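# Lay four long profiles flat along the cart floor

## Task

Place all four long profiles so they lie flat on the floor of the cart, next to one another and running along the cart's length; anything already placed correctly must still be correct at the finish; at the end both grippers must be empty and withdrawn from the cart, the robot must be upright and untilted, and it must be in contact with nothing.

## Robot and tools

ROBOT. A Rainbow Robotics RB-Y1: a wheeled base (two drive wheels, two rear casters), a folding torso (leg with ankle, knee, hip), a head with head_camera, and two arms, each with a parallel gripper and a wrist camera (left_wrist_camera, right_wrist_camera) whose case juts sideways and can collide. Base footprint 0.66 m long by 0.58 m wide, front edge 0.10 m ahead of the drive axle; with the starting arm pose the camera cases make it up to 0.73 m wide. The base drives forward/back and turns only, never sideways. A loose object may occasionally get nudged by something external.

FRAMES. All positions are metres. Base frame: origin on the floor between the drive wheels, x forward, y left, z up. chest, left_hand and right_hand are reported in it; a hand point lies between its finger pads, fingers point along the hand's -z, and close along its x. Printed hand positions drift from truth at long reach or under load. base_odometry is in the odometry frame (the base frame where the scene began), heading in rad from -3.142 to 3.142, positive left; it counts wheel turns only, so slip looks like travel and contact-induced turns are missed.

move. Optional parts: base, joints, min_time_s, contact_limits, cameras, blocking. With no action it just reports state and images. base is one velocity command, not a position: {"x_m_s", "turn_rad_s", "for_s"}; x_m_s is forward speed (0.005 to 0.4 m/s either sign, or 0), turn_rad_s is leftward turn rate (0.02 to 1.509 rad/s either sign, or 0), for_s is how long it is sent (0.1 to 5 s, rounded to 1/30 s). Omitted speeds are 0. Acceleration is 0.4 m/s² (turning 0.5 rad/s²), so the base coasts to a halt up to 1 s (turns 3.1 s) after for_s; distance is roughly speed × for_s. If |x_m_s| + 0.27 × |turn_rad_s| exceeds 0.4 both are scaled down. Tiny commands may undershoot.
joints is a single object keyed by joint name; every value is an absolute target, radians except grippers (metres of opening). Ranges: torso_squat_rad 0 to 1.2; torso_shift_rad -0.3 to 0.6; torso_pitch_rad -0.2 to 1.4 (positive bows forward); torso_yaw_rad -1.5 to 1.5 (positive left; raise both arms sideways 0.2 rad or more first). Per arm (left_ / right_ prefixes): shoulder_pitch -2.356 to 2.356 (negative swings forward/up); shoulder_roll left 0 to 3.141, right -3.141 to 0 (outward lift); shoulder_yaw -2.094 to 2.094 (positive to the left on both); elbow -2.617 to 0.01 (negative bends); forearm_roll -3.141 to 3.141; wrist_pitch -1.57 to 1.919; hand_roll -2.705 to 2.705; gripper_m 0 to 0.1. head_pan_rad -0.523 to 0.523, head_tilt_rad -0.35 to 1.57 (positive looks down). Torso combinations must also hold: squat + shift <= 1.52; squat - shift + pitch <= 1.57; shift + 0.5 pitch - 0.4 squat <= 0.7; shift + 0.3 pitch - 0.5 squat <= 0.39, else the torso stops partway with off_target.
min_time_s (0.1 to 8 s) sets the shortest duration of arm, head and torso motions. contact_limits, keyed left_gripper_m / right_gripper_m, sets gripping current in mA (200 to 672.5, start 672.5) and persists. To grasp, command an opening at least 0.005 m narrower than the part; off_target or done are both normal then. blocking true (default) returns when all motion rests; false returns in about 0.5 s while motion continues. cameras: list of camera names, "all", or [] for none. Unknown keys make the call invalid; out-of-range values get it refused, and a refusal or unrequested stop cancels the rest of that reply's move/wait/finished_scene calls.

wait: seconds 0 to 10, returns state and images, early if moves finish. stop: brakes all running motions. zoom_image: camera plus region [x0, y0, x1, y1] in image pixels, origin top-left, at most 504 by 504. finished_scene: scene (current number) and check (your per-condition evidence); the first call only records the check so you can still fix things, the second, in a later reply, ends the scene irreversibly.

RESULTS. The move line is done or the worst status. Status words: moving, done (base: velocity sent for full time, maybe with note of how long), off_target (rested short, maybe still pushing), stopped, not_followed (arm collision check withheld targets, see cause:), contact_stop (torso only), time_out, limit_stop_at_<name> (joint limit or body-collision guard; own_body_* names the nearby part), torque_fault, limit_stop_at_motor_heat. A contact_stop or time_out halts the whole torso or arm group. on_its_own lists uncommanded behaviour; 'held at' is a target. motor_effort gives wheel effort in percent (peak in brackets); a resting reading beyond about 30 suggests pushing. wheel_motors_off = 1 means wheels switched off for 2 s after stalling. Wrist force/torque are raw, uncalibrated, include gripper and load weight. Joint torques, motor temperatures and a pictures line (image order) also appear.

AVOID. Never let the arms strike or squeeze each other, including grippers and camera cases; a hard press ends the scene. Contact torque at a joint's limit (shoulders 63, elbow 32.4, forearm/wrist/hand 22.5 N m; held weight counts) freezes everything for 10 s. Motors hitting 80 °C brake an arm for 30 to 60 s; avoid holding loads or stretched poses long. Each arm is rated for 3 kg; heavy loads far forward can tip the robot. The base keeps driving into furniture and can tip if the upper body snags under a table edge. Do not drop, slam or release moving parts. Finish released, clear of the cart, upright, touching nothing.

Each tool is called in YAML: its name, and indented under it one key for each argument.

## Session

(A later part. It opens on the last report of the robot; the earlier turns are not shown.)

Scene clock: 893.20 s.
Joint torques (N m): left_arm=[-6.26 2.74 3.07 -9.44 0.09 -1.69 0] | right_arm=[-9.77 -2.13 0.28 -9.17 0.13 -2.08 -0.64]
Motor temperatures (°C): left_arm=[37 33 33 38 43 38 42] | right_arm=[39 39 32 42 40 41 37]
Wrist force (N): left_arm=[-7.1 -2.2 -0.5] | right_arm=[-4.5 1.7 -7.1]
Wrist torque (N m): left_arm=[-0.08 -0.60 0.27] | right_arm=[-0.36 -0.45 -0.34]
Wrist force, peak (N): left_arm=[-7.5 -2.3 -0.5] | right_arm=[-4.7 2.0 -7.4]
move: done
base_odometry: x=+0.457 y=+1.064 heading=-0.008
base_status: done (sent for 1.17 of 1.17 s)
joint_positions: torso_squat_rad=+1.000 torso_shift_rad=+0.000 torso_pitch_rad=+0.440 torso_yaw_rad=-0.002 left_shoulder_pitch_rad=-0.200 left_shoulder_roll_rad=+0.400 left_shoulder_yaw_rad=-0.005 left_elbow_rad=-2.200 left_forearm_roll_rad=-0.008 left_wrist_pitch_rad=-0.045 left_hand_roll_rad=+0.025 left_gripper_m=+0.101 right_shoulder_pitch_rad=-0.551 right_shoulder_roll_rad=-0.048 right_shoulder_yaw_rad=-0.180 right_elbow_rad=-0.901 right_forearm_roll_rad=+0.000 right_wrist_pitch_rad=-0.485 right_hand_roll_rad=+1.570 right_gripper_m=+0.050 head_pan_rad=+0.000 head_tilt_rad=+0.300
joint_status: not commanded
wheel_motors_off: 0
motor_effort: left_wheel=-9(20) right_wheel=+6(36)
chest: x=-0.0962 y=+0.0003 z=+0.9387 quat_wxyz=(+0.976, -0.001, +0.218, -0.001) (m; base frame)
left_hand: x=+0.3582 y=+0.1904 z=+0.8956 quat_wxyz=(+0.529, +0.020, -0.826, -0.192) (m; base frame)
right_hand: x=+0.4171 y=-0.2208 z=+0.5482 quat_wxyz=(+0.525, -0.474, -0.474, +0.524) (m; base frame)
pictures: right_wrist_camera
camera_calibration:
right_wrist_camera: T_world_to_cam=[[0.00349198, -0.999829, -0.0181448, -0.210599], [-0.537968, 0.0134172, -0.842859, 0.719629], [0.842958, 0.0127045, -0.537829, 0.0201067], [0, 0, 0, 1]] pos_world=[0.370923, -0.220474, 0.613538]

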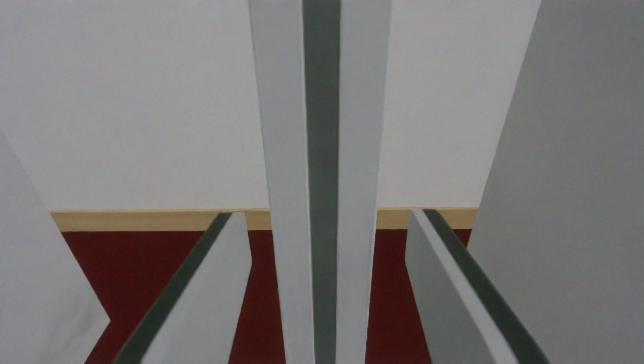

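move:
  base: {"x_m_s":0.05,"for_s":0.32}
  cameras: ["right_wrist_camera"]

move:
  joints: {"right_gripper_m":0.015}
  cameras: ["right_wrist_camera"]

Scene clock: 897.90 s.
Joint torques (N m): left_arm=[-5.95 3.19 4.01 -9.01 -0.08 -1.48 0.09] | right_arm=[-10.39 -1.81 0.39 -9.17 0.3 -1.99 -0.32]
Motor temperatures (°C): left_arm=[36 33 33 38 43 38 42] | right_arm=[39 39 32 42 40 41 37]
Wrist force (N): left_arm=[-7.0 -2.3 -0.4] | right_arm=[-4.7 2.2 -7.0]
Wrist torque (N m): left_arm=[-0.07 -0.61 0.27] | right_arm=[-0.39 -0.46 -0.34]
Wrist force, peak (N): left_arm=[-7.4 -2.2 -0.8] | right_arm=[-4.4 1.6 -7.5]
move: done
base_odometry: x=+0.474 y=+1.064 heading=-0.008
base_status: done (sent for 0.33 of 0.33 s)
joint_positions: torso_squat_rad=+1.000 torso_shift_rad=+0.000 torso_pitch_rad=+0.440 torso_yaw_rad=-0.002 left_shoulder_pitch_rad=-0.200 left_shoulder_roll_rad=+0.400 left_shoulder_yaw_rad=-0.005 left_elbow_rad=-2.200 left_forearm_roll_rad=-0.008 left_wrist_pitch_rad=-0.045 left_hand_roll_rad=+0.025 left_gripper_m=+0.101 right_shoulder_pitch_rad=-0.551 right_shoulder_roll_rad=-0.048 right_shoulder_yaw_rad=-0.180 right_elbow_rad=-0.901 right_forearm_roll_rad=+0.000 right_wrist_pitch_rad=-0.485 right_hand_roll_rad=+1.570 right_gripper_m=+0.050 head_pan_rad=+0.000 head_tilt_rad=+0.300
joint_status: not commanded
wheel_motors_off: 0
motor_effort: left_wheel=-8(19) right_wheel=+4(36)
chest: x=-0.0961 y=+0.0003 z=+0.9387 quat_wxyz=(+0.976, -0.001, +0.218, -0.001) (m; base frame)
left_hand: x=+0.3582 y=+0.1904 z=+0.8956 quat_wxyz=(+0.529, +0.020, -0.826, -0.192) (m; base frame)
right_hand: x=+0.4171 y=-0.2208 z=+0.5482 quat_wxyz=(+0.525, -0.474, -0.474, +0.524) (m; base frame)
pictures: right_wrist_camera
camera_calibration:
right_wrist_camera: T_world_to_cam=[[0.00348048, -0.999829, -0.0181399, -0.210605], [-0.537994, 0.0134189, -0.842842, 0.719611], [0.842941, 0.0126927, -0.537856, 0.0201254], [0, 0, 0, 1]] pos_world=[0.370915, -0.220481, 0.613523]

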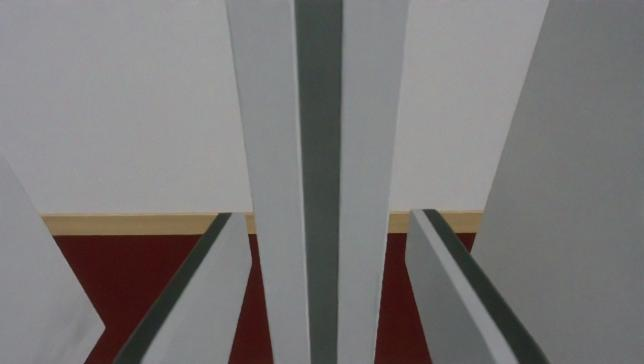

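Scene clock: 898.77 s.
Joint torques (N m): left_arm=[-5.73 3.25 3 -9.37 -0.1 -1.36 0.15] | right_arm=[-10.2 -2.62 0.14 -9.39 0.52 -2.04 0.29]
Motor temperatures (°C): left_arm=[36 33 33 38 43 38 42] | right_arm=[39 39 32 42 40 41 37]
Wrist force (N): left_arm=[-6.6 -2.0 -0.4] | right_arm=[-3.1 2.1 -6.8]
Wrist torque (N m): left_arm=[-0.11 -0.57 0.26] | right_arm=[-0.40 -0.50 -1.00]
Wrist force, peak (N): left_arm=[-7.2 -2.1 -0.3] | right_arm=[-4.8 1.1 -7.1]
move: off_target
base_odometry: x=+0.474 y=+1.064 heading=-0.008
base_status: not commanded
joint_positions: torso_squat_rad=+1.000 torso_shift_rad=+0.000 torso_pitch_rad=+0.440 torso_yaw_rad=-0.002 left_shoulder_pitch_rad=-0.200 left_shoulder_roll_rad=+0.400 left_shoulder_yaw_rad=-0.005 left_elbow_rad=-2.200 left_forearm_roll_rad=-0.008 left_wrist_pitch_rad=-0.045 left_hand_roll_rad=+0.025 left_gripper_m=+0.101 right_shoulder_pitch_rad=-0.551 right_shoulder_roll_rad=-0.048 right_shoulder_yaw_rad=-0.180 right_elbow_rad=-0.901 right_forearm_roll_rad=+0.000 right_wrist_pitch_rad=-0.485 right_hand_roll_rad=+1.570 right_gripper_m=+0.030 head_pan_rad=+0.000 head_tilt_rad=+0.300
joint_status: right_gripper_m off_target (ended at +0.030, target +0.015)
wheel_motors_off: 0
motor_effort: left_wheel=-8(9) right_wheel=+3(6)
chest: x=-0.0961 y=+0.0003 z=+0.9387 quat_wxyz=(+0.976, -0.001, +0.218, -0.001) (m; base frame)
left_hand: x=+0.3582 y=+0.1904 z=+0.8956 quat_wxyz=(+0.529, +0.020, -0.826, -0.192) (m; base frame)
right_hand: x=+0.4171 y=-0.2207 z=+0.5482 quat_wxyz=(+0.525, -0.474, -0.474, +0.524) (m; base frame)
pictures: right_wrist_camera
camera_calibration:
right_wrist_camera: T_world_to_cam=[[0.00351875, -0.999824, -0.018426, -0.21038], [-0.537984, 0.0136397, -0.842845, 0.719661], [0.842948, 0.0128787, -0.537841, 0.0201545], [0, 0, 0, 1]] pos_world=[0.370917, -0.220419, 0.613526]

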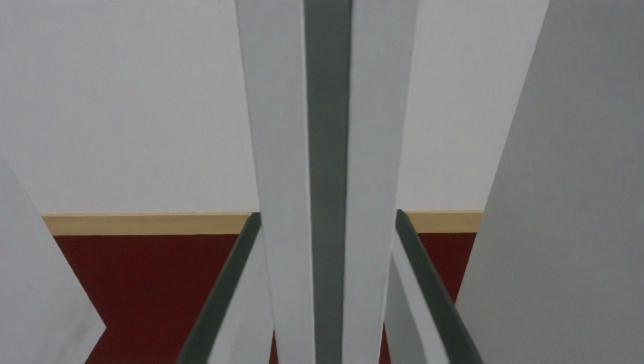

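move:
  joints: {"torso_squat_rad":0.9}
  min_time_s: 1
  cameras: []

move:
  base: {"x_m_s":-0.2,"for_s":1.7}
  cameras: []

move:
  base: {"turn_rad_s":-0.5,"for_s":3.17}
  cameras: ["head_camera"]

move:
  base: {"x_m_s":0.3,"for_s":4.66}
  cameras: ["head_camera"]

move:
  base: {"turn_rad_s":0.5,"for_s":3.25}
  cameras: ["head_camera"]

Scene clock: 909.37 s.
Joint torques (N m): left_arm=[-6.33 2.46 3.08 -8.97 -0.1 -1.64 -0.06] | right_arm=[-13.84 -2.24 0.54 -13.56 0.29 -4.59 -0.35]
Motor temperatures (°C): left_arm=[36 33 33 39 43 38 42] | right_arm=[38 39 32 42 40 41 37]
Wrist force (N): left_arm=[-6.8 -2.7 -0.5] | right_arm=[-4.2 11.1 -7.7]
Wrist torque (N m): left_arm=[0.01 -0.55 0.24] | right_arm=[-0.10 -0.43 -0.35]
Wrist force, peak (N): left_arm=[-7.5 -2.0 -0.5] | right_arm=[-4.4 12.1 -8.0]
move: done
base_odometry: x=+0.474 y=+1.064 heading=-0.008
base_status: not commanded
joint_positions: torso_squat_rad=+0.900 torso_shift_rad=+0.000 torso_pitch_rad=+0.441 torso_yaw_rad=-0.002 left_shoulder_pitch_rad=-0.200 left_shoulder_roll_rad=+0.400 left_shoulder_yaw_rad=-0.005 left_elbow_rad=-2.200 left_forearm_roll_rad=-0.008 left_wrist_pitch_rad=-0.045 left_hand_roll_rad=+0.025 left_gripper_m=+0.101 right_shoulder_pitch_rad=-0.550 right_shoulder_roll_rad=-0.048 right_shoulder_yaw_rad=-0.180 right_elbow_rad=-0.900 right_forearm_roll_rad=+0.000 right_wrist_pitch_rad=-0.484 right_hand_roll_rad=+1.570 right_gripper_m=+0.029 head_pan_rad=+0.000 head_tilt_rad=+0.300
joint_status: all done
wheel_motors_off: 0
motor_effort: left_wheel=-7(9) right_wheel=+2(7)
chest: x=-0.0960 y=+0.0003 z=+0.9955 quat_wxyz=(+0.976, -0.001, +0.218, -0.001) (m; base frame)
left_hand: x=+0.3584 y=+0.1904 z=+0.9523 quat_wxyz=(+0.529, +0.020, -0.826, -0.192) (m; base frame)
right_hand: x=+0.4165 y=-0.2209 z=+0.6038 quat_wxyz=(+0.526, -0.474, -0.473, +0.525) (m; base frame)
pictures: none
No camera images: "cameras" was empty.

Scene clock: 912.07 s.
Joint torques (N m): left_arm=[-6.98 2.88 3.28 -8.9 -0.2 -1.64 0.38] | right_arm=[-15.48 -2.13 0.06 -13.85 0.38 -4.64 -0.11]
Motor temperatures (°C): left_arm=[36 33 33 39 43 38 42] | right_arm=[38 39 32 42 40 41 37]
Wrist force (N): left_arm=[-6.6 -1.6 -0.3] | right_arm=[-4.4 10.9 -7.4]
Wrist torque (N m): left_arm=[-0.11 -0.56 0.26] | right_arm=[-0.18 -0.44 -0.34]
Wrist force, peak (N): left_arm=[-7.6 -2.6 -0.4] | right_arm=[-4.1 11.6 -8.8]
move: done
base_odometry: x=+0.134 y=+1.066 heading=-0.009
base_status: done (sent for 1.7 of 1.7 s)
joint_positions: torso_squat_rad=+0.900 torso_shift_rad=+0.000 torso_pitch_rad=+0.440 torso_yaw_rad=-0.002 left_shoulder_pitch_rad=-0.200 left_shoulder_roll_rad=+0.400 left_shoulder_yaw_rad=-0.005 left_elbow_rad=-2.200 left_forearm_roll_rad=-0.008 left_wrist_pitch_rad=-0.045 left_hand_roll_rad=+0.025 left_gripper_m=+0.101 right_shoulder_pitch_rad=-0.550 right_shoulder_roll_rad=-0.048 right_shoulder_yaw_rad=-0.180 right_elbow_rad=-0.900 right_forearm_roll_rad=+0.000 right_wrist_pitch_rad=-0.484 right_hand_roll_rad=+1.570 right_gripper_m=+0.029 head_pan_rad=+0.000 head_tilt_rad=+0.300
joint_status: not commanded
wheel_motors_off: 0
motor_effort: left_wheel=-10(31) right_wheel=+11(37)
chest: x=-0.0961 y=+0.0003 z=+0.9955 quat_wxyz=(+0.976, -0.001, +0.218, -0.001) (m; base frame)
left_hand: x=+0.3583 y=+0.1904 z=+0.9523 quat_wxyz=(+0.529, +0.020, -0.826, -0.192) (m; base frame)
right_hand: x=+0.4163 y=-0.2210 z=+0.6038 quat_wxyz=(+0.526, -0.474, -0.473, +0.525) (m; base frame)
pictures: none
No camera images: "cameras" was empty.

Scene clock: 916.57 s.
Joint torques (N m): left_arm=[-6.83 2.96 2.51 -8.9 -0.04 -1.63 0.02] | right_arm=[-14.88 -3.17 0.56 -13.97 0.33 -4.73 -0.34]
Motor temperatures (°C): left_arm=[36 33 33 39 43 38 42] | right_arm=[38 39 32 43 40 41 37]
Wrist force (N): left_arm=[-7.2 -2.0 -0.2] | right_arm=[-4.4 11.2 -7.9]
Wrist torque (N m): left_arm=[-0.08 -0.58 0.26] | right_arm=[-0.21 -0.46 -0.38]
Wrist force, peak (N): left_arm=[-7.3 -2.3 -0.2] | right_arm=[-3.8 11.7 -8.0]
move: done
base_odometry: x=+0.134 y=+1.066 heading=-1.591
base_status: done (sent for 3.17 of 3.17 s)
joint_positions: torso_squat_rad=+0.900 torso_shift_rad=+0.000 torso_pitch_rad=+0.440 torso_yaw_rad=-0.002 left_shoulder_pitch_rad=-0.200 left_shoulder_roll_rad=+0.400 left_shoulder_yaw_rad=-0.005 left_elbow_rad=-2.200 left_forearm_roll_rad=-0.008 left_wrist_pitch_rad=-0.045 left_hand_roll_rad=+0.025 left_gripper_m=+0.101 right_shoulder_pitch_rad=-0.550 right_shoulder_roll_rad=-0.048 right_shoulder_yaw_rad=-0.180 right_elbow_rad=-0.900 right_forearm_roll_rad=+0.000 right_wrist_pitch_rad=-0.484 right_hand_roll_rad=+1.570 right_gripper_m=+0.029 head_pan_rad=+0.000 head_tilt_rad=+0.300
joint_status: not commanded
wheel_motors_off: 0
motor_effort: left_wheel=+12(48) right_wheel=+3(45)
chest: x=-0.0961 y=+0.0003 z=+0.9955 quat_wxyz=(+0.976, -0.001, +0.218, -0.001) (m; base frame)
left_hand: x=+0.3583 y=+0.1904 z=+0.9523 quat_wxyz=(+0.529, +0.020, -0.826, -0.192) (m; base frame)
right_hand: x=+0.4164 y=-0.2210 z=+0.6038 quat_wxyz=(+0.526, -0.474, -0.473, +0.525) (m; base frame)
pictures: head_camera
camera_calibration:
head_camera: T_world_to_cam=[[-0.0602487, -0.998129, 0.0103792, -0.00568003], [-0.637208, 0.030455, -0.77009, 0.961389], [0.768334, -0.0530107, -0.637851, 0.678674], [0, 0, 0, 1]] pos_world=[0.0908146, 0.0010284, 1.17331]

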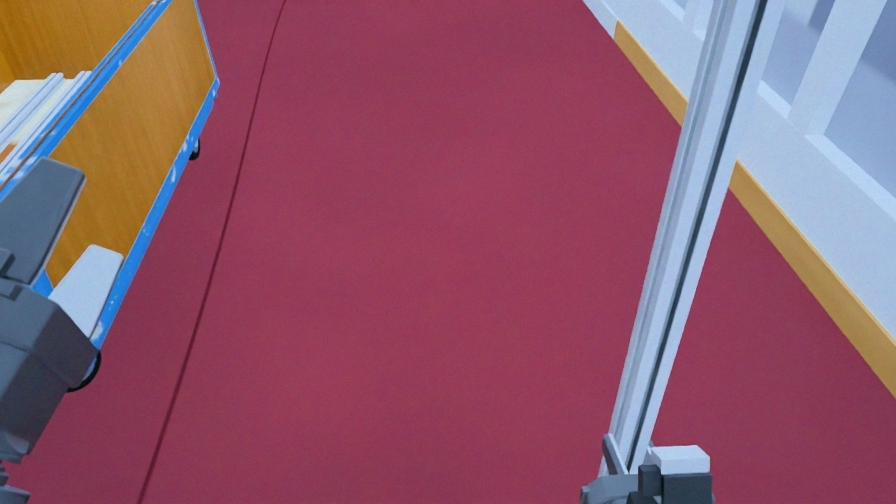

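Scene clock: 922.30 s.
Joint torques (N m): left_arm=[-5.73 2.64 3.06 -9.4 0.02 -1.82 0.02] | right_arm=[-13.56 -2.63 0.17 -13.61 0.38 -4.73 -0.08]
Motor temperatures (°C): left_arm=[36 33 33 39 43 38 42] | right_arm=[38 39 32 43 40 42 37]
Wrist force (N): left_arm=[-7.0 -2.4 -0.6] | right_arm=[-4.2 11.3 -7.9]
Wrist torque (N m): left_arm=[-0.05 -0.57 0.25] | right_arm=[-0.31 -0.42 -0.38]
Wrist force, peak (N): left_arm=[-7.3 -2.7 -0.1] | right_arm=[-4.3 11.4 -8.8]
move: done
base_odometry: x=+0.105 y=-0.333 heading=-1.591
base_status: done (sent for 4.67 of 4.67 s)
joint_positions: torso_squat_rad=+0.900 torso_shift_rad=+0.000 torso_pitch_rad=+0.441 torso_yaw_rad=-0.002 left_shoulder_pitch_rad=-0.200 left_shoulder_roll_rad=+0.400 left_shoulder_yaw_rad=-0.005 left_elbow_rad=-2.200 left_forearm_roll_rad=-0.008 left_wrist_pitch_rad=-0.045 left_hand_roll_rad=+0.025 left_gripper_m=+0.101 right_shoulder_pitch_rad=-0.550 right_shoulder_roll_rad=-0.048 right_shoulder_yaw_rad=-0.180 right_elbow_rad=-0.900 right_forearm_roll_rad=+0.000 right_wrist_pitch_rad=-0.484 right_hand_roll_rad=+1.570 right_gripper_m=+0.029 head_pan_rad=+0.000 head_tilt_rad=+0.300
joint_status: not commanded
wheel_motors_off: 0
motor_effort: left_wheel=-2(46) right_wheel=-5(50)
chest: x=-0.0960 y=+0.0003 z=+0.9955 quat_wxyz=(+0.976, -0.001, +0.218, -0.001) (m; base frame)
left_hand: x=+0.3584 y=+0.1904 z=+0.9523 quat_wxyz=(+0.529, +0.020, -0.826, -0.192) (m; base frame)
right_hand: x=+0.4165 y=-0.2209 z=+0.6038 quat_wxyz=(+0.526, -0.474, -0.473, +0.525) (m; base frame)
pictures: head_camera
camera_calibration:
head_camera: T_world_to_cam=[[-0.0602596, -0.998129, 0.0103526, -0.00566509], [-0.637343, 0.0304918, -0.769977, 0.961327], [0.768221, -0.0529966, -0.637988, 0.678723], [0, 0, 0, 1]] pos_world=[0.0909444, 0.00100294, 1.17327]

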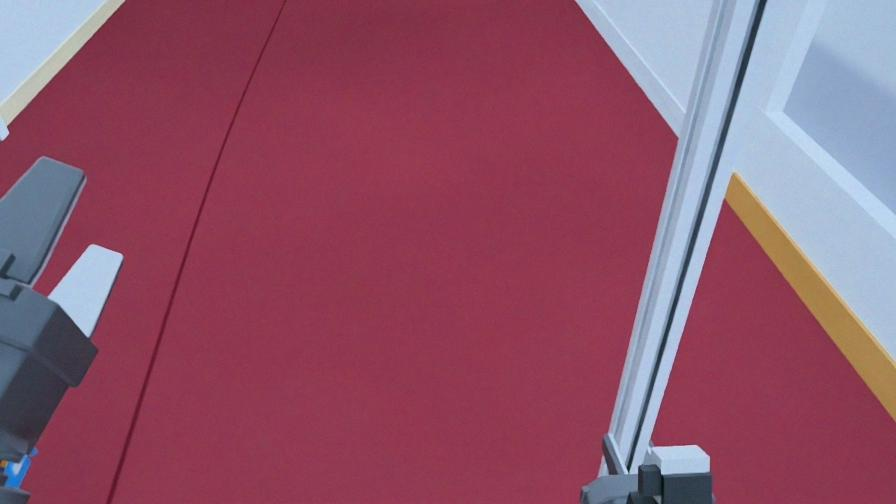

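Scene clock: 926.90 s.
Joint torques (N m): left_arm=[-5.59 2.93 2.33 -9.36 0.02 -1.84 0.23] | right_arm=[-14.24 -2.51 0.38 -13.89 0.27 -4.84 -0.13]
Motor temperatures (°C): left_arm=[36 33 33 39 43 38 42] | right_arm=[38 39 32 43 40 42 37]
Wrist force (N): left_arm=[-6.9 -2.3 -0.3] | right_arm=[-4.3 11.0 -7.8]
Wrist torque (N m): left_arm=[-0.04 -0.56 0.26] | right_arm=[-0.10 -0.44 -0.33]
Wrist force, peak (N): left_arm=[-7.4 -2.4 -0.1] | right_arm=[-4.6 11.3 -8.2]
move: done
base_odometry: x=+0.105 y=-0.333 heading=+0.041
base_status: done (sent for 3.27 of 3.27 s)
joint_positions: torso_squat_rad=+0.900 torso_shift_rad=+0.000 torso_pitch_rad=+0.441 torso_yaw_rad=-0.002 left_shoulder_pitch_rad=-0.200 left_shoulder_roll_rad=+0.400 left_shoulder_yaw_rad=-0.005 left_elbow_rad=-2.200 left_forearm_roll_rad=-0.008 left_wrist_pitch_rad=-0.045 left_hand_roll_rad=+0.025 left_gripper_m=+0.101 right_shoulder_pitch_rad=-0.550 right_shoulder_roll_rad=-0.048 right_shoulder_yaw_rad=-0.180 right_elbow_rad=-0.900 right_forearm_roll_rad=+0.000 right_wrist_pitch_rad=-0.484 right_hand_roll_rad=+1.570 right_gripper_m=+0.029 head_pan_rad=+0.000 head_tilt_rad=+0.300
joint_status: not commanded
wheel_motors_off: 0
motor_effort: left_wheel=+2(40) right_wheel=+13(35)
chest: x=-0.0960 y=+0.0003 z=+0.9955 quat_wxyz=(+0.976, -0.001, +0.218, -0.001) (m; base frame)
left_hand: x=+0.3584 y=+0.1904 z=+0.9523 quat_wxyz=(+0.529, +0.020, -0.826, -0.192) (m; base frame)
right_hand: x=+0.4164 y=-0.2210 z=+0.6037 quat_wxyz=(+0.526, -0.474, -0.473, +0.525) (m; base frame)
pictures: head_camera
camera_calibration:
head_camera: T_world_to_cam=[[-0.0602596, -0.998129, 0.0103524, -0.00566505], [-0.637343, 0.0304919, -0.769977, 0.961327], [0.768221, -0.0529966, -0.637988, 0.678723], [0, 0, 0, 1]] pos_world=[0.0909444, 0.00100281, 1.17327]

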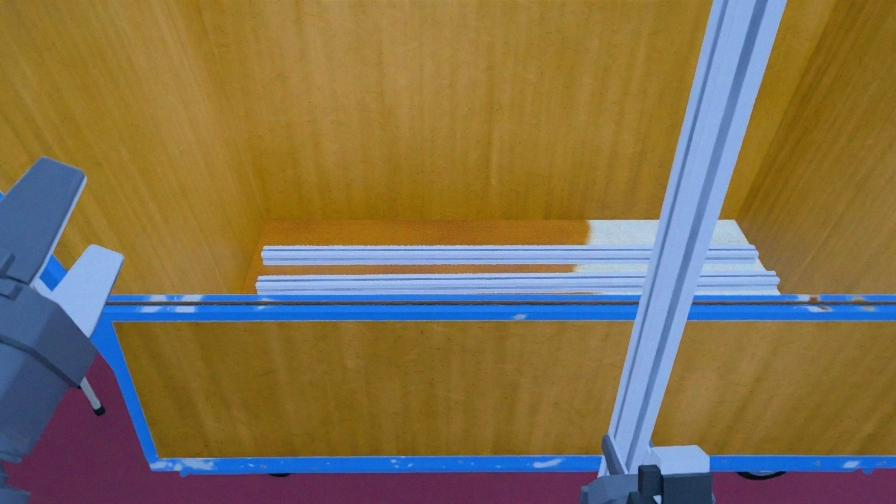

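move:
  joints: {"right_hand_roll_rad":-0.065,"left_shoulder_pitch_rad":-1.3,"left_shoulder_roll_rad":0.3,"left_elbow_rad":-2.0}
  min_time_s: 2
  cameras: []

move:
  joints: {"torso_squat_rad":0.85,"torso_shift_rad":0.45,"torso_pitch_rad":1.05,"right_shoulder_pitch_rad":-1.685,"right_shoulder_roll_rad":-0.39,"right_shoulder_yaw_rad":-0.347,"right_elbow_rad":-1.951,"right_wrist_pitch_rad":1.793,"left_shoulder_pitch_rad":-1.7,"left_shoulder_roll_rad":0.5,"head_tilt_rad":-0.1}
  min_time_s: 3
  cameras: []

move:
  joints: {"right_shoulder_pitch_rad":-2.128,"right_shoulder_roll_rad":-0.539,"right_shoulder_yaw_rad":-0.294,"right_elbow_rad":-0.967,"right_wrist_pitch_rad":1.673,"left_shoulder_pitch_rad":-2.2}
  min_time_s: 2
  cameras: ["head_camera"]

Scene clock: 964.43 s.
Joint torques (N m): left_arm=[-16.81 2.73 2.61 -3.79 -0.12 -0.54 -0.11] | right_arm=[-14.75 -2.95 0.66 -13.7 0.4 -4.64 0.01]
Motor temperatures (°C): left_arm=[36 33 33 39 43 38 42] | right_arm=[38 39 32 44 39 43 37]
Wrist force (N): left_arm=[-3.5 -1.7 3.4] | right_arm=[-19.8 -5.0 -8.0]
Wrist torque (N m): left_arm=[-0.07 -0.40 0.23] | right_arm=[0.00 -0.59 -0.38]
Wrist force, peak (N): left_arm=[-7.3 -2.1 0.1] | right_arm=[-20.3 -5.4 -8.1]
move: done
base_odometry: x=+0.105 y=-0.333 heading=+0.041
base_status: not commanded
joint_positions: torso_squat_rad=+0.900 torso_shift_rad=+0.000 torso_pitch_rad=+0.441 torso_yaw_rad=-0.002 left_shoulder_pitch_rad=-1.300 left_shoulder_roll_rad=+0.300 left_shoulder_yaw_rad=-0.005 left_elbow_rad=-2.000 left_forearm_roll_rad=-0.008 left_wrist_pitch_rad=-0.045 left_hand_roll_rad=+0.025 left_gripper_m=+0.101 right_shoulder_pitch_rad=-0.550 right_shoulder_roll_rad=-0.048 right_shoulder_yaw_rad=-0.180 right_elbow_rad=-0.900 right_forearm_roll_rad=+0.000 right_wrist_pitch_rad=-0.484 right_hand_roll_rad=-0.065 right_gripper_m=+0.029 head_pan_rad=+0.000 head_tilt_rad=+0.300
joint_status: all done
wheel_motors_off: 0
motor_effort: left_wheel=+2(3) right_wheel=+15(16)
chest: x=-0.0960 y=+0.0003 z=+0.9955 quat_wxyz=(+0.976, -0.001, +0.218, -0.001) (m; base frame)
left_hand: x=+0.3104 y=+0.0633 z=+1.3465 quat_wxyz=(+0.122, -0.085, -0.977, -0.152) (m; base frame)
right_hand: x=+0.4164 y=-0.2210 z=+0.6037 quat_wxyz=(+0.743, +0.021, -0.669, -0.024) (m; base frame)
pictures: none
No camera images: "cameras" was empty.

Scene clock: 968.67 s.
Joint torques (N m): left_arm=[-18.2 5.17 2.54 -5.48 -0.15 -0.57 0.14] | right_arm=[-21.53 -9.64 0.19 -11.45 0.3 -3.49 -0.04]
Motor temperatures (°C): left_arm=[36 33 33 39 43 38 42] | right_arm=[38 39 32 44 39 43 37]
Wrist force (N): left_arm=[-4.4 -1.6 2.7] | right_arm=[-16.0 -5.1 -17.1]
Wrist torque (N m): left_arm=[-0.06 -0.46 0.28] | right_arm=[-0.12 -0.56 -0.40]
Wrist force, peak (N): left_arm=[-5.0 -1.9 3.1] | right_arm=[-16.9 -4.6 -18.4]
move: done
base_odometry: x=+0.105 y=-0.333 heading=+0.041
base_status: not commanded
joint_positions: torso_squat_rad=+0.850 torso_shift_rad=+0.450 torso_pitch_rad=+1.051 torso_yaw_rad=-0.002 left_shoulder_pitch_rad=-1.700 left_shoulder_roll_rad=+0.500 left_shoulder_yaw_rad=-0.005 left_elbow_rad=-2.000 left_forearm_roll_rad=-0.008 left_wrist_pitch_rad=-0.045 left_hand_roll_rad=+0.025 left_gripper_m=+0.101 right_shoulder_pitch_rad=-1.684 right_shoulder_roll_rad=-0.389 right_shoulder_yaw_rad=-0.347 right_elbow_rad=-1.950 right_forearm_roll_rad=+0.000 right_wrist_pitch_rad=+1.793 right_hand_roll_rad=-0.065 right_gripper_m=+0.029 head_pan_rad=+0.000 head_tilt_rad=-0.100
joint_status: all done
wheel_motors_off: 0
motor_effort: left_wheel=-6(7) right_wheel=+10(19)
chest: x=+0.2416 y=+0.0002 z=+0.8502 quat_wxyz=(+0.865, -0.001, +0.502, -0.001) (m; base frame)
left_hand: x=+0.7283 y=+0.0638 z=+1.0952 quat_wxyz=(+0.207, -0.081, -0.961, -0.164) (m; base frame)
right_hand: x=+0.8262 y=-0.2199 z=+0.7282 quat_wxyz=(+0.921, +0.012, -0.388, -0.030) (m; base frame)
pictures: none
No camera images: "cameras" was empty.

Scene clock: 970.97 s.
Joint torques (N m): left_arm=[-17.75 4.84 1.89 -1.44 -0.41 0.2 0.37] | right_arm=[-27.94 -10.73 1.39 -13.03 0.49 -1.83 -0.12]
Motor temperatures (°C): left_arm=[36 33 33 39 43 38 42] | right_arm=[38 39 32 44 39 43 37]
Wrist force (N): left_arm=[-1.8 -1.0 3.4] | right_arm=[-10.8 -4.8 -21.1]
Wrist torque (N m): left_arm=[-0.14 -0.32 0.27] | right_arm=[-0.08 -0.51 -0.35]
Wrist force, peak (N): left_arm=[-5.0 -1.6 2.8] | right_arm=[-17.9 -4.6 -18.0]
move: done
base_odometry: x=+0.105 y=-0.333 heading=+0.041
base_status: not commanded
joint_positions: torso_squat_rad=+0.850 torso_shift_rad=+0.450 torso_pitch_rad=+1.051 torso_yaw_rad=-0.002 left_shoulder_pitch_rad=-2.200 left_shoulder_roll_rad=+0.500 left_shoulder_yaw_rad=-0.005 left_elbow_rad=-2.000 left_forearm_roll_rad=-0.008 left_wrist_pitch_rad=-0.045 left_hand_roll_rad=+0.025 left_gripper_m=+0.101 right_shoulder_pitch_rad=-2.127 right_shoulder_roll_rad=-0.538 right_shoulder_yaw_rad=-0.294 right_elbow_rad=-0.966 right_forearm_roll_rad=+0.000 right_wrist_pitch_rad=+1.673 right_hand_roll_rad=-0.065 right_gripper_m=+0.029 head_pan_rad=+0.000 head_tilt_rad=-0.100
joint_status: all done
wheel_motors_off: 0
motor_effort: left_wheel=-6(7) right_wheel=+10(12)
chest: x=+0.2416 y=+0.0002 z=+0.8502 quat_wxyz=(+0.865, -0.001, +0.502, -0.001) (m; base frame)
left_hand: x=+0.5723 y=+0.0800 z=+1.2806 quat_wxyz=(-0.035, -0.095, -0.988, -0.116) (m; base frame)
right_hand: x=+0.9002 y=-0.2199 z=+0.6767 quat_wxyz=(+0.980, +0.005, -0.197, -0.031) (m; base frame)
pictures: head_camera
camera_calibration:
head_camera: T_world_to_cam=[[-0.0560956, -0.998161, 0.0229742, 0.00836645], [-0.78403, 0.0297912, -0.620007, 0.967846], [0.618183, -0.0527922, -0.78426, 0.407564], [0, 0, 0, 1]] pos_world=[0.507341, 0.00103393, 0.919516]

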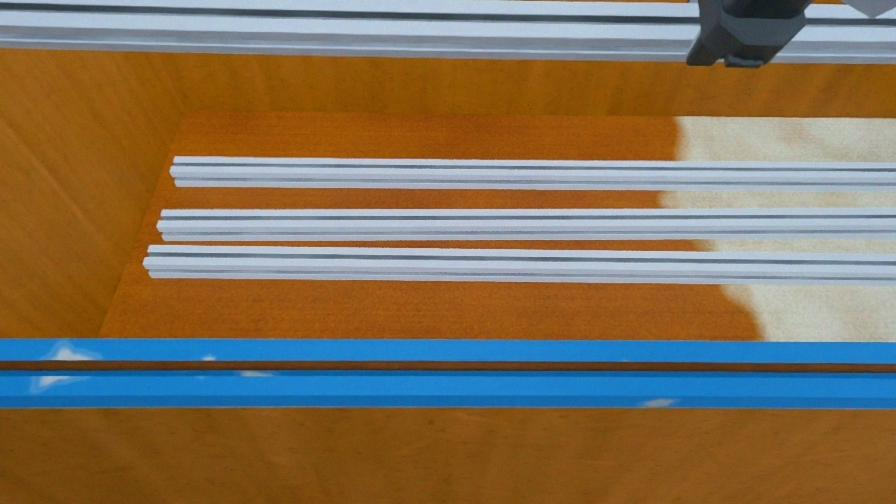

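move:
  base: {"x_m_s":0.15,"for_s":1.05}
  cameras: []

move:
  joints: {"torso_squat_rad":0.8,"torso_shift_rad":0.47,"torso_pitch_rad":1.05,"right_shoulder_pitch_rad":-1.513,"right_shoulder_roll_rad":-0.328,"right_shoulder_yaw_rad":-0.348,"right_elbow_rad":-1.146,"right_wrist_pitch_rad":1.605}
  min_time_s: 3

Scene clock: 977.93 s.
Joint torques (N m): left_arm=[-17.14 3.82 2.35 -1.38 -0.06 0.36 0.3] | right_arm=[-28.8 -10.82 1.24 -12.95 0.32 -1.81 -0.14]
Motor temperatures (°C): left_arm=[36 33 33 38 43 38 42] | right_arm=[39 39 32 44 39 42 37]
Wrist force (N): left_arm=[-1.7 -1.4 2.7] | right_arm=[-10.6 -5.1 -20.5]
Wrist torque (N m): left_arm=[-0.09 -0.31 0.26] | right_arm=[0.07 -0.51 -0.40]
Wrist force, peak (N): left_arm=[-2.0 -1.7 3.3] | right_arm=[-10.8 -5.0 -21.9]
move: done
base_odometry: x=+0.265 y=-0.327 heading=+0.041
base_status: done (sent for 1.07 of 1.07 s)
joint_positions: torso_squat_rad=+0.850 torso_shift_rad=+0.450 torso_pitch_rad=+1.051 torso_yaw_rad=-0.002 left_shoulder_pitch_rad=-2.200 left_shoulder_roll_rad=+0.500 left_shoulder_yaw_rad=-0.005 left_elbow_rad=-2.000 left_forearm_roll_rad=-0.008 left_wrist_pitch_rad=-0.045 left_hand_roll_rad=+0.025 left_gripper_m=+0.101 right_shoulder_pitch_rad=-2.127 right_shoulder_roll_rad=-0.538 right_shoulder_yaw_rad=-0.294 right_elbow_rad=-0.966 right_forearm_roll_rad=+0.000 right_wrist_pitch_rad=+1.673 right_hand_roll_rad=-0.065 right_gripper_m=+0.029 head_pan_rad=+0.000 head_tilt_rad=-0.100
joint_status: not commanded
wheel_motors_off: 0
motor_effort: left_wheel=-5(18) right_wheel=+4(37)
chest: x=+0.2416 y=+0.0002 z=+0.8502 quat_wxyz=(+0.865, -0.001, +0.502, -0.001) (m; base frame)
left_hand: x=+0.5724 y=+0.0800 z=+1.2805 quat_wxyz=(-0.035, -0.095, -0.988, -0.116) (m; base frame)
right_hand: x=+0.9002 y=-0.2199 z=+0.6766 quat_wxyz=(+0.980, +0.005, -0.197, -0.031) (m; base frame)
pictures: none
No camera images: "cameras" was empty.

Scene clock: 981.23 s.
Joint torques (N m): left_arm=[-17.48 4.4 2.1 -1.52 -0.12 0.22 0.12] | right_arm=[-18.86 -6.26 -0.22 -12.9 0.55 -0.14 0]
Motor temperatures (°C): left_arm=[36 33 33 38 43 38 42] | right_arm=[39 39 32 44 39 42 37]
Wrist force (N): left_arm=[-1.8 -1.3 2.9] | right_arm=[-4.9 -4.2 -21.7]
Wrist torque (N m): left_arm=[-0.11 -0.33 0.29] | right_arm=[0.08 -0.46 -0.35]
Wrist force, peak (N): left_arm=[-2.0 -1.3 3.4] | right_arm=[-9.0 -4.9 -21.8]
move: done
base_odometry: x=+0.265 y=-0.327 heading=+0.041
base_status: not commanded
joint_positions: torso_squat_rad=+0.800 torso_shift_rad=+0.470 torso_pitch_rad=+1.051 torso_yaw_rad=-0.002 left_shoulder_pitch_rad=-2.200 left_shoulder_roll_rad=+0.500 left_shoulder_yaw_rad=-0.005 left_elbow_rad=-2.000 left_forearm_roll_rad=-0.008 left_wrist_pitch_rad=-0.045 left_hand_roll_rad=+0.025 left_gripper_m=+0.101 right_shoulder_pitch_rad=-1.512 right_shoulder_roll_rad=-0.328 right_shoulder_yaw_rad=-0.348 right_elbow_rad=-1.145 right_forearm_roll_rad=+0.000 right_wrist_pitch_rad=+1.605 right_hand_roll_rad=-0.065 right_gripper_m=+0.029 head_pan_rad=+0.000 head_tilt_rad=-0.100
joint_status: all done
wheel_motors_off: 0
motor_effort: left_wheel=-5(6) right_wheel=+2(5)
chest: x=+0.2616 y=+0.0002 z=+0.8690 quat_wxyz=(+0.865, -0.001, +0.502, -0.001) (m; base frame)
left_hand: x=+0.5923 y=+0.0800 z=+1.2993 quat_wxyz=(-0.035, -0.095, -0.988, -0.116) (m; base frame)
right_hand: x=+0.7371 y=-0.2208 z=+0.4219 quat_wxyz=(+0.999, -0.001, +0.001, -0.032) (m; base frame)
pictures: head_camera, left_wrist_camera, right_wrist_camera
camera_calibration:
head_camera: T_world_to_cam=[[-0.0560939, -0.998161, 0.0229788, 0.00905128], [-0.78408, 0.0297913, -0.619944, 0.995064], [0.61812, -0.0527923, -0.784309, 0.410005], [0, 0, 0, 1]] pos_world=[0.527285, 0.00103544, 0.938247]
left_wrist_camera: T_world_to_cam=[[-0.9717, 0.223498, -0.0764748, 0.656373], [-0.116075, -0.733726, -0.669457, 1.02919], [-0.205734, -0.641634, 0.738904, -0.708093], [0, 0, 0, 1]] pos_world=[0.611582, 0.154112, 1.26241]
right_wrist_camera: T_world_to_cam=[[-0.996559, 0.082753, -0.00479719, 0.756579], [0.0718569, 0.891295, 0.447694, -0.0148425], [0.0413238, 0.445809, -0.894174, 0.519355], [0, 0, 0, 1]] pos_world=[0.73358, -0.280913, 0.474668]

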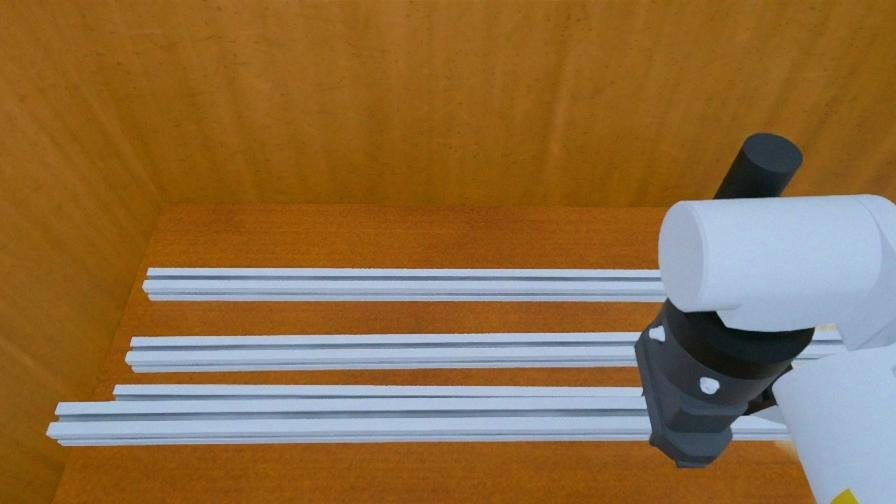

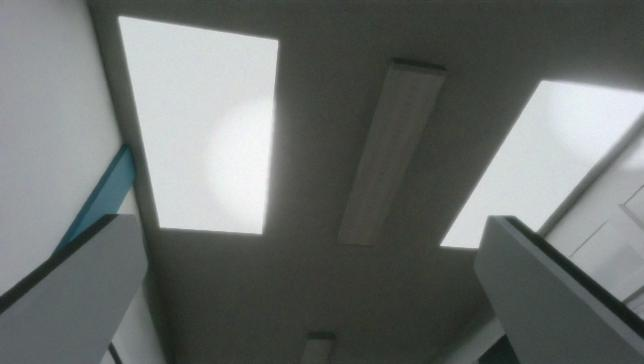

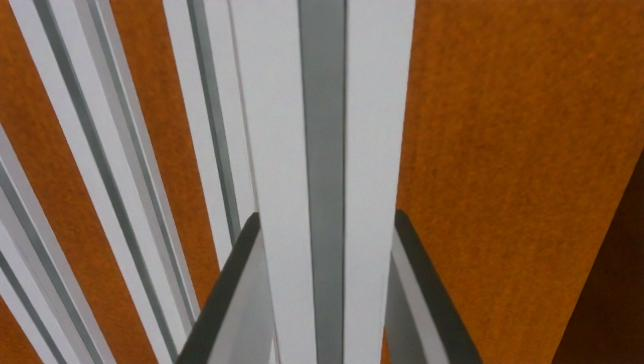

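move:
  joints: {"right_hand_roll_rad":-0.08,"right_shoulder_pitch_rad":-1.486,"right_shoulder_roll_rad":-0.318,"right_shoulder_yaw_rad":-0.348,"right_elbow_rad":-0.8905,"right_wrist_pitch_rad":1.321}
  min_time_s: 2
  cameras: ["head_camera","right_wrist_camera"]

Scene clock: 988.97 s.
Joint torques (N m): left_arm=[-17.15 4.08 1.6 -0.91 -0.13 0.25 0.5] | right_arm=[1.59 2.77 0.17 -5.17 0.34 -0.14 -0.65]
Motor temperatures (°C): left_arm=[37 33 33 38 43 38 42] | right_arm=[39 39 32 44 39 42 37]
Wrist force (N): left_arm=[-2.1 -1.2 3.1] | right_arm=[-5.0 -4.2 -21.7]
Wrist torque (N m): left_arm=[-0.11 -0.34 0.27] | right_arm=[0.03 -0.44 -0.35]
Wrist force, peak (N): left_arm=[-2.1 -1.4 3.4] | right_arm=[-5.4 -4.2 -23.0]
move: done
base_odometry: x=+0.265 y=-0.327 heading=+0.041
base_status: not commanded
joint_positions: torso_squat_rad=+0.800 torso_shift_rad=+0.470 torso_pitch_rad=+1.049 torso_yaw_rad=-0.002 left_shoulder_pitch_rad=-2.200 left_shoulder_roll_rad=+0.500 left_shoulder_yaw_rad=-0.005 left_elbow_rad=-2.000 left_forearm_roll_rad=-0.008 left_wrist_pitch_rad=-0.045 left_hand_roll_rad=+0.025 left_gripper_m=+0.101 right_shoulder_pitch_rad=-1.490 right_shoulder_roll_rad=-0.320 right_shoulder_yaw_rad=-0.348 right_elbow_rad=-0.891 right_forearm_roll_rad=+0.000 right_wrist_pitch_rad=+1.321 right_hand_roll_rad=-0.080 right_gripper_m=+0.029 head_pan_rad=+0.000 head_tilt_rad=-0.100
joint_status: all done
wheel_motors_off: 0
motor_effort: left_wheel=-6(7) right_wheel=-3(6)
chest: x=+0.2611 y=+0.0004 z=+0.8695 quat_wxyz=(+0.866, -0.001, +0.501, -0.001) (m; base frame)
left_hand: x=+0.5911 y=+0.0803 z=+1.3004 quat_wxyz=(-0.036, -0.095, -0.988, -0.116) (m; base frame)
right_hand: x=+0.7177 y=-0.2211 z=+0.3505 quat_wxyz=(+0.999, -0.001, -0.003, -0.040) (m; base frame)
pictures: head_camera, right_wrist_camera
camera_calibration:
head_camera: T_world_to_cam=[[-0.0559067, -0.998166, 0.0231989, 0.00890859], [-0.783068, 0.0294206, -0.621239, 0.995895], [0.619418, -0.0528978, -0.783277, 0.409482], [0, 0, 0, 1]] pos_world=[0.526712, 0.00125309, 0.939221]
right_wrist_camera: T_world_to_cam=[[-0.995102, 0.0979376, -0.0134049, 0.742188], [0.0815764, 0.890208, 0.44819, 0.0114204], [0.0558278, 0.444901, -0.893838, 0.445664], [0, 0, 0, 1]] pos_world=[0.712741, -0.281131, 0.403182]

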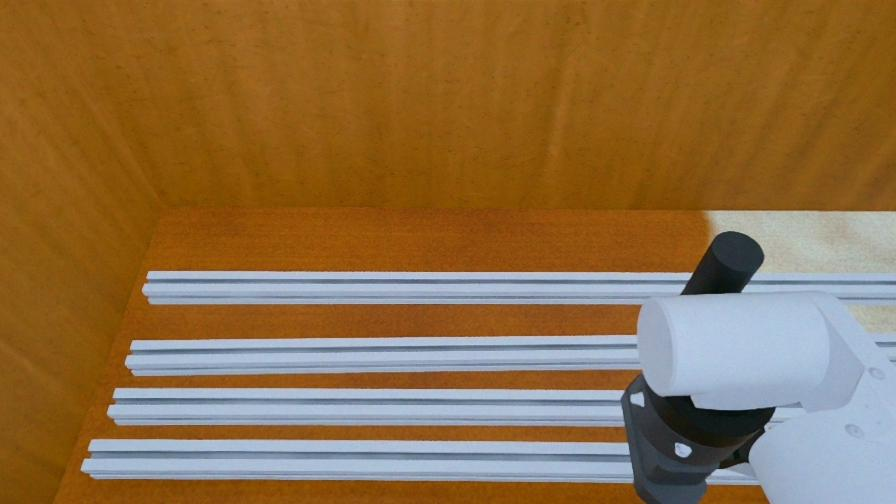

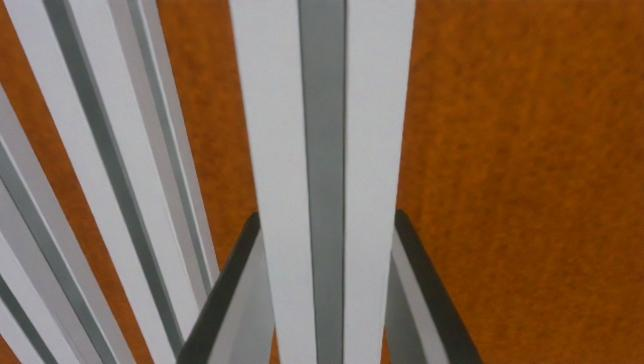

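move:
  joints: {"right_shoulder_pitch_rad":-1.612,"right_shoulder_roll_rad":-0.364,"right_shoulder_yaw_rad":-0.349,"right_elbow_rad":-0.508,"right_wrist_pitch_rad":1.073}
  min_time_s: 1.5
  cameras: ["head_camera","right_wrist_camera"]

Scene clock: 999.57 s.
Joint torques (N m): left_arm=[-16.67 4 2.11 -1.37 -0.16 0.13 0.14] | right_arm=[-19.74 -10 -0.22 -9.68 0.56 -0.36 -0.47]
Motor temperatures (°C): left_arm=[37 33 33 37 43 38 42] | right_arm=[39 39 32 43 39 41 37]
Wrist force (N): left_arm=[-2.0 -0.9 3.0] | right_arm=[-4.6 -4.2 -21.1]
Wrist torque (N m): left_arm=[-0.16 -0.33 0.26] | right_arm=[0.18 -0.46 -0.38]
Wrist force, peak (N): left_arm=[-1.9 -1.6 3.6] | right_arm=[-5.3 -4.0 -22.4]
move: done
base_odometry: x=+0.265 y=-0.327 heading=+0.041
base_status: not commanded
joint_positions: torso_squat_rad=+0.800 torso_shift_rad=+0.470 torso_pitch_rad=+1.050 torso_yaw_rad=-0.002 left_shoulder_pitch_rad=-2.200 left_shoulder_roll_rad=+0.500 left_shoulder_yaw_rad=-0.005 left_elbow_rad=-2.000 left_forearm_roll_rad=-0.008 left_wrist_pitch_rad=-0.045 left_hand_roll_rad=+0.025 left_gripper_m=+0.101 right_shoulder_pitch_rad=-1.611 right_shoulder_roll_rad=-0.363 right_shoulder_yaw_rad=-0.349 right_elbow_rad=-0.508 right_forearm_roll_rad=+0.000 right_wrist_pitch_rad=+1.073 right_hand_roll_rad=-0.080 right_gripper_m=+0.029 head_pan_rad=+0.000 head_tilt_rad=-0.100
joint_status: all done
wheel_motors_off: 0
motor_effort: left_wheel=-5(7) right_wheel=+5(8)
chest: x=+0.2614 y=+0.0003 z=+0.8692 quat_wxyz=(+0.865, -0.001, +0.501, -0.001) (m; base frame)
left_hand: x=+0.5919 y=+0.0801 z=+1.2996 quat_wxyz=(-0.036, -0.095, -0.988, -0.116) (m; base frame)
right_hand: x=+0.7137 y=-0.2206 z=+0.3121 quat_wxyz=(+0.999, -0.001, +0.001, -0.040) (m; base frame)
pictures: head_camera, right_wrist_camera
camera_calibration:
head_camera: T_world_to_cam=[[-0.0560576, -0.998161, 0.0230858, 0.00899665], [-0.783771, 0.0296698, -0.620341, 0.995315], [0.618515, -0.0528688, -0.783992, 0.409864], [0, 0, 0, 1]] pos_world=[0.527096, 0.00111834, 0.938558]
right_wrist_camera: T_world_to_cam=[[-0.995186, 0.097889, -0.00466566, 0.734998], [0.0854105, 0.8897, 0.448485, 0.0255401], [0.0480528, 0.445928, -0.893778, 0.417096], [0, 0, 0, 1]] pos_world=[0.709236, -0.280666, 0.364766]

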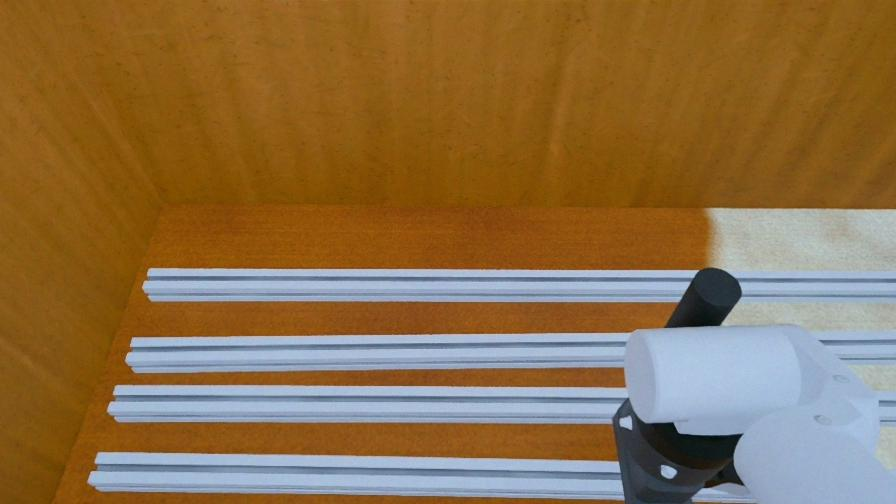

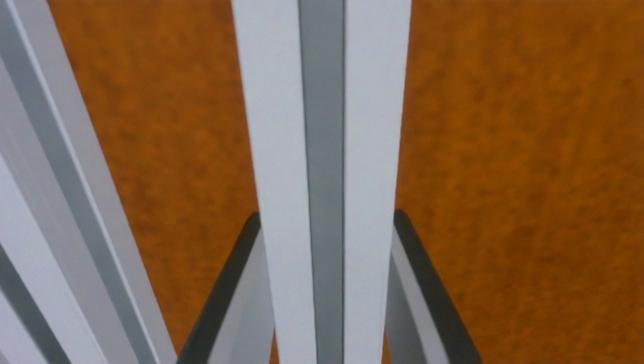

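move:
  joints: {"right_hand_roll_rad":-0.07,"torso_squat_rad":0.82}
  min_time_s: 1
  cameras: ["head_camera"]

Scene clock: 1004.03 s.
Joint torques (N m): left_arm=[-17.14 4.27 1.43 -0.96 -0.11 0.33 0.44] | right_arm=[-6.87 -5.85 0.22 -2.66 0.93 -3.94 0.55]
Motor temperatures (°C): left_arm=[37 33 33 37 43 38 42] | right_arm=[39 39 32 43 39 41 37]
Wrist force (N): left_arm=[-1.8 -1.1 3.2] | right_arm=[-16.4 -3.5 37.6]
Wrist torque (N m): left_arm=[-0.11 -0.32 0.25] | right_arm=[0.02 0.60 -0.88]
Wrist force, peak (N): left_arm=[-2.0 -1.5 3.5] | right_arm=[-18.9 -3.6 40.8]
move: done
base_odometry: x=+0.265 y=-0.327 heading=+0.041
base_status: not commanded
joint_positions: torso_squat_rad=+0.820 torso_shift_rad=+0.469 torso_pitch_rad=+1.048 torso_yaw_rad=-0.002 left_shoulder_pitch_rad=-2.200 left_shoulder_roll_rad=+0.500 left_shoulder_yaw_rad=-0.005 left_elbow_rad=-2.000 left_forearm_roll_rad=-0.008 left_wrist_pitch_rad=-0.045 left_hand_roll_rad=+0.025 left_gripper_m=+0.101 right_shoulder_pitch_rad=-1.614 right_shoulder_roll_rad=-0.364 right_shoulder_yaw_rad=-0.349 right_elbow_rad=-0.509 right_forearm_roll_rad=+0.000 right_wrist_pitch_rad=+1.074 right_hand_roll_rad=-0.070 right_gripper_m=+0.030 head_pan_rad=+0.000 head_tilt_rad=-0.100
joint_status: all done
wheel_motors_off: 0
motor_effort: left_wheel=-5(6) right_wheel=+2(11)
chest: x=+0.2559 y=+0.0003 z=+0.8610 quat_wxyz=(+0.866, -0.001, +0.500, -0.001) (m; base frame)
left_hand: x=+0.5853 y=+0.0802 z=+1.2923 quat_wxyz=(-0.037, -0.095, -0.988, -0.116) (m; base frame)
right_hand: x=+0.7120 y=-0.2207 z=+0.3068 quat_wxyz=(+0.999, -0.001, -0.002, -0.035) (m; base frame)
pictures: head_camera
camera_calibration:
head_camera: T_world_to_cam=[[-0.056219, -0.99815, 0.0231593, 0.00887791], [-0.782158, 0.0296131, -0.622376, 0.987256], [0.620539, -0.0531036, -0.782376, 0.404938], [0, 0, 0, 1]] pos_world=[0.521409, 0.00112942, 0.931053]

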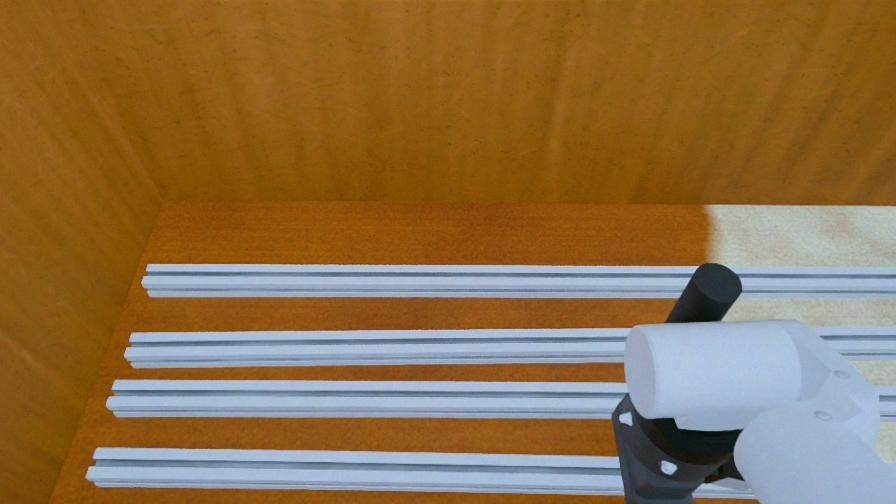

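move:
  joints: {"torso_squat_rad":0.808}
  cameras: []

move:
  joints: {"right_gripper_m":0.046}
  cameras: []

move:
  joints: {"torso_squat_rad":0.72,"torso_shift_rad":0.43}
  cameras: ["head_camera","right_wrist_camera"]

Scene clock: 1012.23 s.
Joint torques (N m): left_arm=[-17.42 3.82 1.74 -1.31 0.01 0.22 0.22] | right_arm=[-15.15 -6.41 0 -7.5 1.06 -0.05 0.43]
Motor temperatures (°C): left_arm=[37 33 33 37 43 38 42] | right_arm=[38 39 32 42 39 42 37]
Wrist force (N): left_arm=[-1.5 -1.5 3.3] | right_arm=[-5.0 -3.5 -15.1]
Wrist torque (N m): left_arm=[-0.09 -0.27 0.25] | right_arm=[0.16 -0.63 -0.70]
Wrist force, peak (N): left_arm=[-1.8 -1.2 3.6] | right_arm=[-15.9 -3.5 38.4]
move: done
base_odometry: x=+0.265 y=-0.327 heading=+0.041
base_status: not commanded
joint_positions: torso_squat_rad=+0.808 torso_shift_rad=+0.470 torso_pitch_rad=+1.050 torso_yaw_rad=-0.002 left_shoulder_pitch_rad=-2.200 left_shoulder_roll_rad=+0.500 left_shoulder_yaw_rad=-0.005 left_elbow_rad=-2.000 left_forearm_roll_rad=-0.008 left_wrist_pitch_rad=-0.045 left_hand_roll_rad=+0.025 left_gripper_m=+0.101 right_shoulder_pitch_rad=-1.612 right_shoulder_roll_rad=-0.364 right_shoulder_yaw_rad=-0.349 right_elbow_rad=-0.508 right_forearm_roll_rad=+0.000 right_wrist_pitch_rad=+1.073 right_hand_roll_rad=-0.070 right_gripper_m=+0.030 head_pan_rad=+0.000 head_tilt_rad=-0.100
joint_status: all done
wheel_motors_off: 0
motor_effort: left_wheel=-6(7) right_wheel=+6(12)
chest: x=+0.2595 y=+0.0003 z=+0.8656 quat_wxyz=(+0.865, -0.001, +0.501, -0.001) (m; base frame)
left_hand: x=+0.5899 y=+0.0801 z=+1.2962 quat_wxyz=(-0.036, -0.095, -0.988, -0.116) (m; base frame)
right_hand: x=+0.7128 y=-0.2210 z=+0.3092 quat_wxyz=(+0.999, -0.001, +0.000, -0.035) (m; base frame)
pictures: none
No camera images: "cameras" was empty.

Scene clock: 1012.90 s.
Joint torques (N m): left_arm=[-16.91 3.79 2.62 -1.38 -0.21 0.28 0.17] | right_arm=[-16.01 -6.28 -0.05 -7.79 0.61 -0.02 0.07]
Motor temperatures (°C): left_arm=[37 33 33 37 43 38 42] | right_arm=[38 39 32 42 39 41 37]
Wrist force (N): left_arm=[-1.5 -1.6 3.2] | right_arm=[-5.0 -4.4 -12.7]
Wrist torque (N m): left_arm=[-0.05 -0.26 0.25] | right_arm=[0.05 -0.45 -0.35]
Wrist force, peak (N): left_arm=[-2.0 -1.4 3.4] | right_arm=[-4.4 -3.7 -14.8]
move: done
base_odometry: x=+0.265 y=-0.327 heading=+0.041
base_status: not commanded
joint_positions: torso_squat_rad=+0.808 torso_shift_rad=+0.470 torso_pitch_rad=+1.050 torso_yaw_rad=-0.002 left_shoulder_pitch_rad=-2.200 left_shoulder_roll_rad=+0.500 left_shoulder_yaw_rad=-0.005 left_elbow_rad=-2.000 left_forearm_roll_rad=-0.008 left_wrist_pitch_rad=-0.045 left_hand_roll_rad=+0.025 left_gripper_m=+0.101 right_shoulder_pitch_rad=-1.612 right_shoulder_roll_rad=-0.364 right_shoulder_yaw_rad=-0.349 right_elbow_rad=-0.508 right_forearm_roll_rad=+0.000 right_wrist_pitch_rad=+1.073 right_hand_roll_rad=-0.070 right_gripper_m=+0.046 head_pan_rad=+0.000 head_tilt_rad=-0.100
joint_status: all done
wheel_motors_off: 0
motor_effort: left_wheel=-5(6) right_wheel=+6(7)
chest: x=+0.2595 y=+0.0003 z=+0.8656 quat_wxyz=(+0.865, -0.001, +0.501, -0.001) (m; base frame)
left_hand: x=+0.5899 y=+0.0801 z=+1.2962 quat_wxyz=(-0.036, -0.095, -0.988, -0.116) (m; base frame)
right_hand: x=+0.7128 y=-0.2210 z=+0.3092 quat_wxyz=(+0.999, -0.001, +0.000, -0.035) (m; base frame)
pictures: none
No camera images: "cameras" was empty.

Scene clock: 1014.00 s.
Joint torques (N m): left_arm=[-17.01 4.15 2.55 -0.98 0.04 0.34 0.12] | right_arm=[-15.96 -6.36 0.67 -7.83 0.53 -0.15 0.11]
Motor temperatures (°C): left_arm=[37 33 33 37 43 38 42] | right_arm=[38 39 32 42 39 41 37]
Wrist force (N): left_arm=[-1.8 -0.9 3.4] | right_arm=[-4.9 -4.4 -12.9]
Wrist torque (N m): left_arm=[-0.17 -0.32 0.26] | right_arm=[0.06 -0.47 -0.34]
Wrist force, peak (N): left_arm=[-2.1 -1.2 3.7] | right_arm=[-5.0 -4.4 -13.1]
move: done
base_odometry: x=+0.265 y=-0.327 heading=+0.041
base_status: not commanded
joint_positions: torso_squat_rad=+0.720 torso_shift_rad=+0.430 torso_pitch_rad=+1.050 torso_yaw_rad=-0.002 left_shoulder_pitch_rad=-2.200 left_shoulder_roll_rad=+0.500 left_shoulder_yaw_rad=-0.005 left_elbow_rad=-2.000 left_forearm_roll_rad=-0.008 left_wrist_pitch_rad=-0.045 left_hand_roll_rad=+0.025 left_gripper_m=+0.101 right_shoulder_pitch_rad=-1.612 right_shoulder_roll_rad=-0.364 right_shoulder_yaw_rad=-0.349 right_elbow_rad=-0.508 right_forearm_roll_rad=+0.000 right_wrist_pitch_rad=+1.073 right_hand_roll_rad=-0.070 right_gripper_m=+0.046 head_pan_rad=+0.000 head_tilt_rad=-0.100
joint_status: all done
wheel_motors_off: 0
motor_effort: left_wheel=-6(7) right_wheel=+8(9)
chest: x=+0.2598 y=+0.0003 z=+0.9128 quat_wxyz=(+0.865, -0.001, +0.501, -0.001) (m; base frame)
left_hand: x=+0.5901 y=+0.0802 z=+1.3434 quat_wxyz=(-0.036, -0.095, -0.988, -0.116) (m; base frame)
right_hand: x=+0.7130 y=-0.2210 z=+0.3564 quat_wxyz=(+0.999, -0.001, +0.000, -0.035) (m; base frame)
pictures: head_camera, right_wrist_camera
camera_calibration:
head_camera: T_world_to_cam=[[-0.0560851, -0.998158, 0.0231486, 0.0078821], [-0.783601, 0.0296379, -0.620557, 1.02128], [0.618727, -0.0529433, -0.78382, 0.444844], [0, 0, 0, 1]] pos_world=[0.525481, 0.00115046, 0.982257]
right_wrist_camera: T_world_to_cam=[[-0.996064, 0.0884011, -0.00647018, 0.733758], [0.0761397, 0.890708, 0.448153, 0.0130851], [0.0453803, 0.445897, -0.893933, 0.458824], [0, 0, 0, 1]] pos_world=[0.709052, -0.281108, 0.409042]

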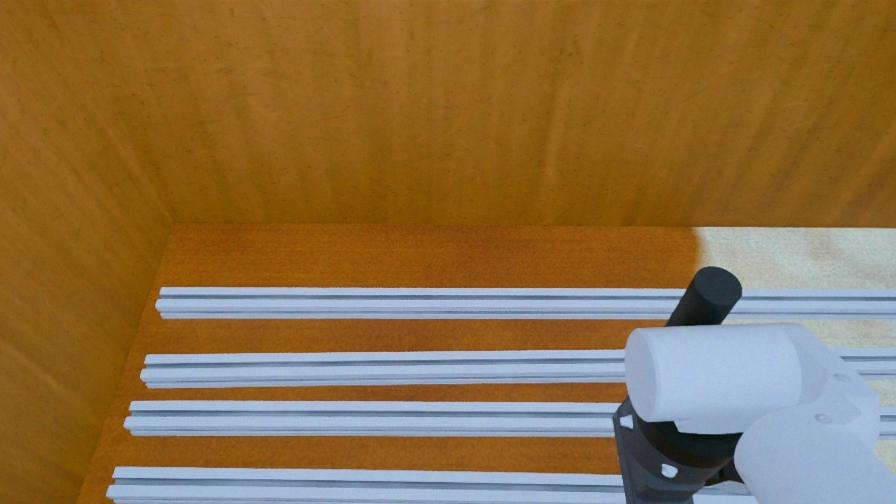

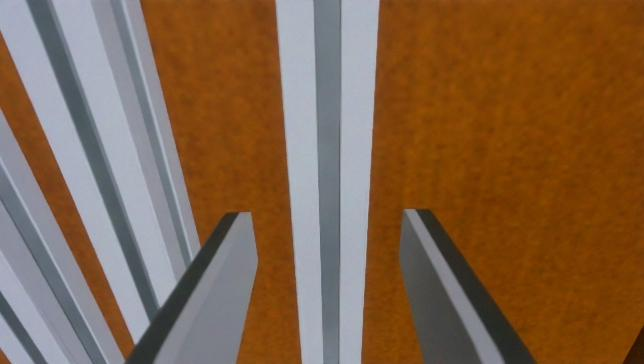

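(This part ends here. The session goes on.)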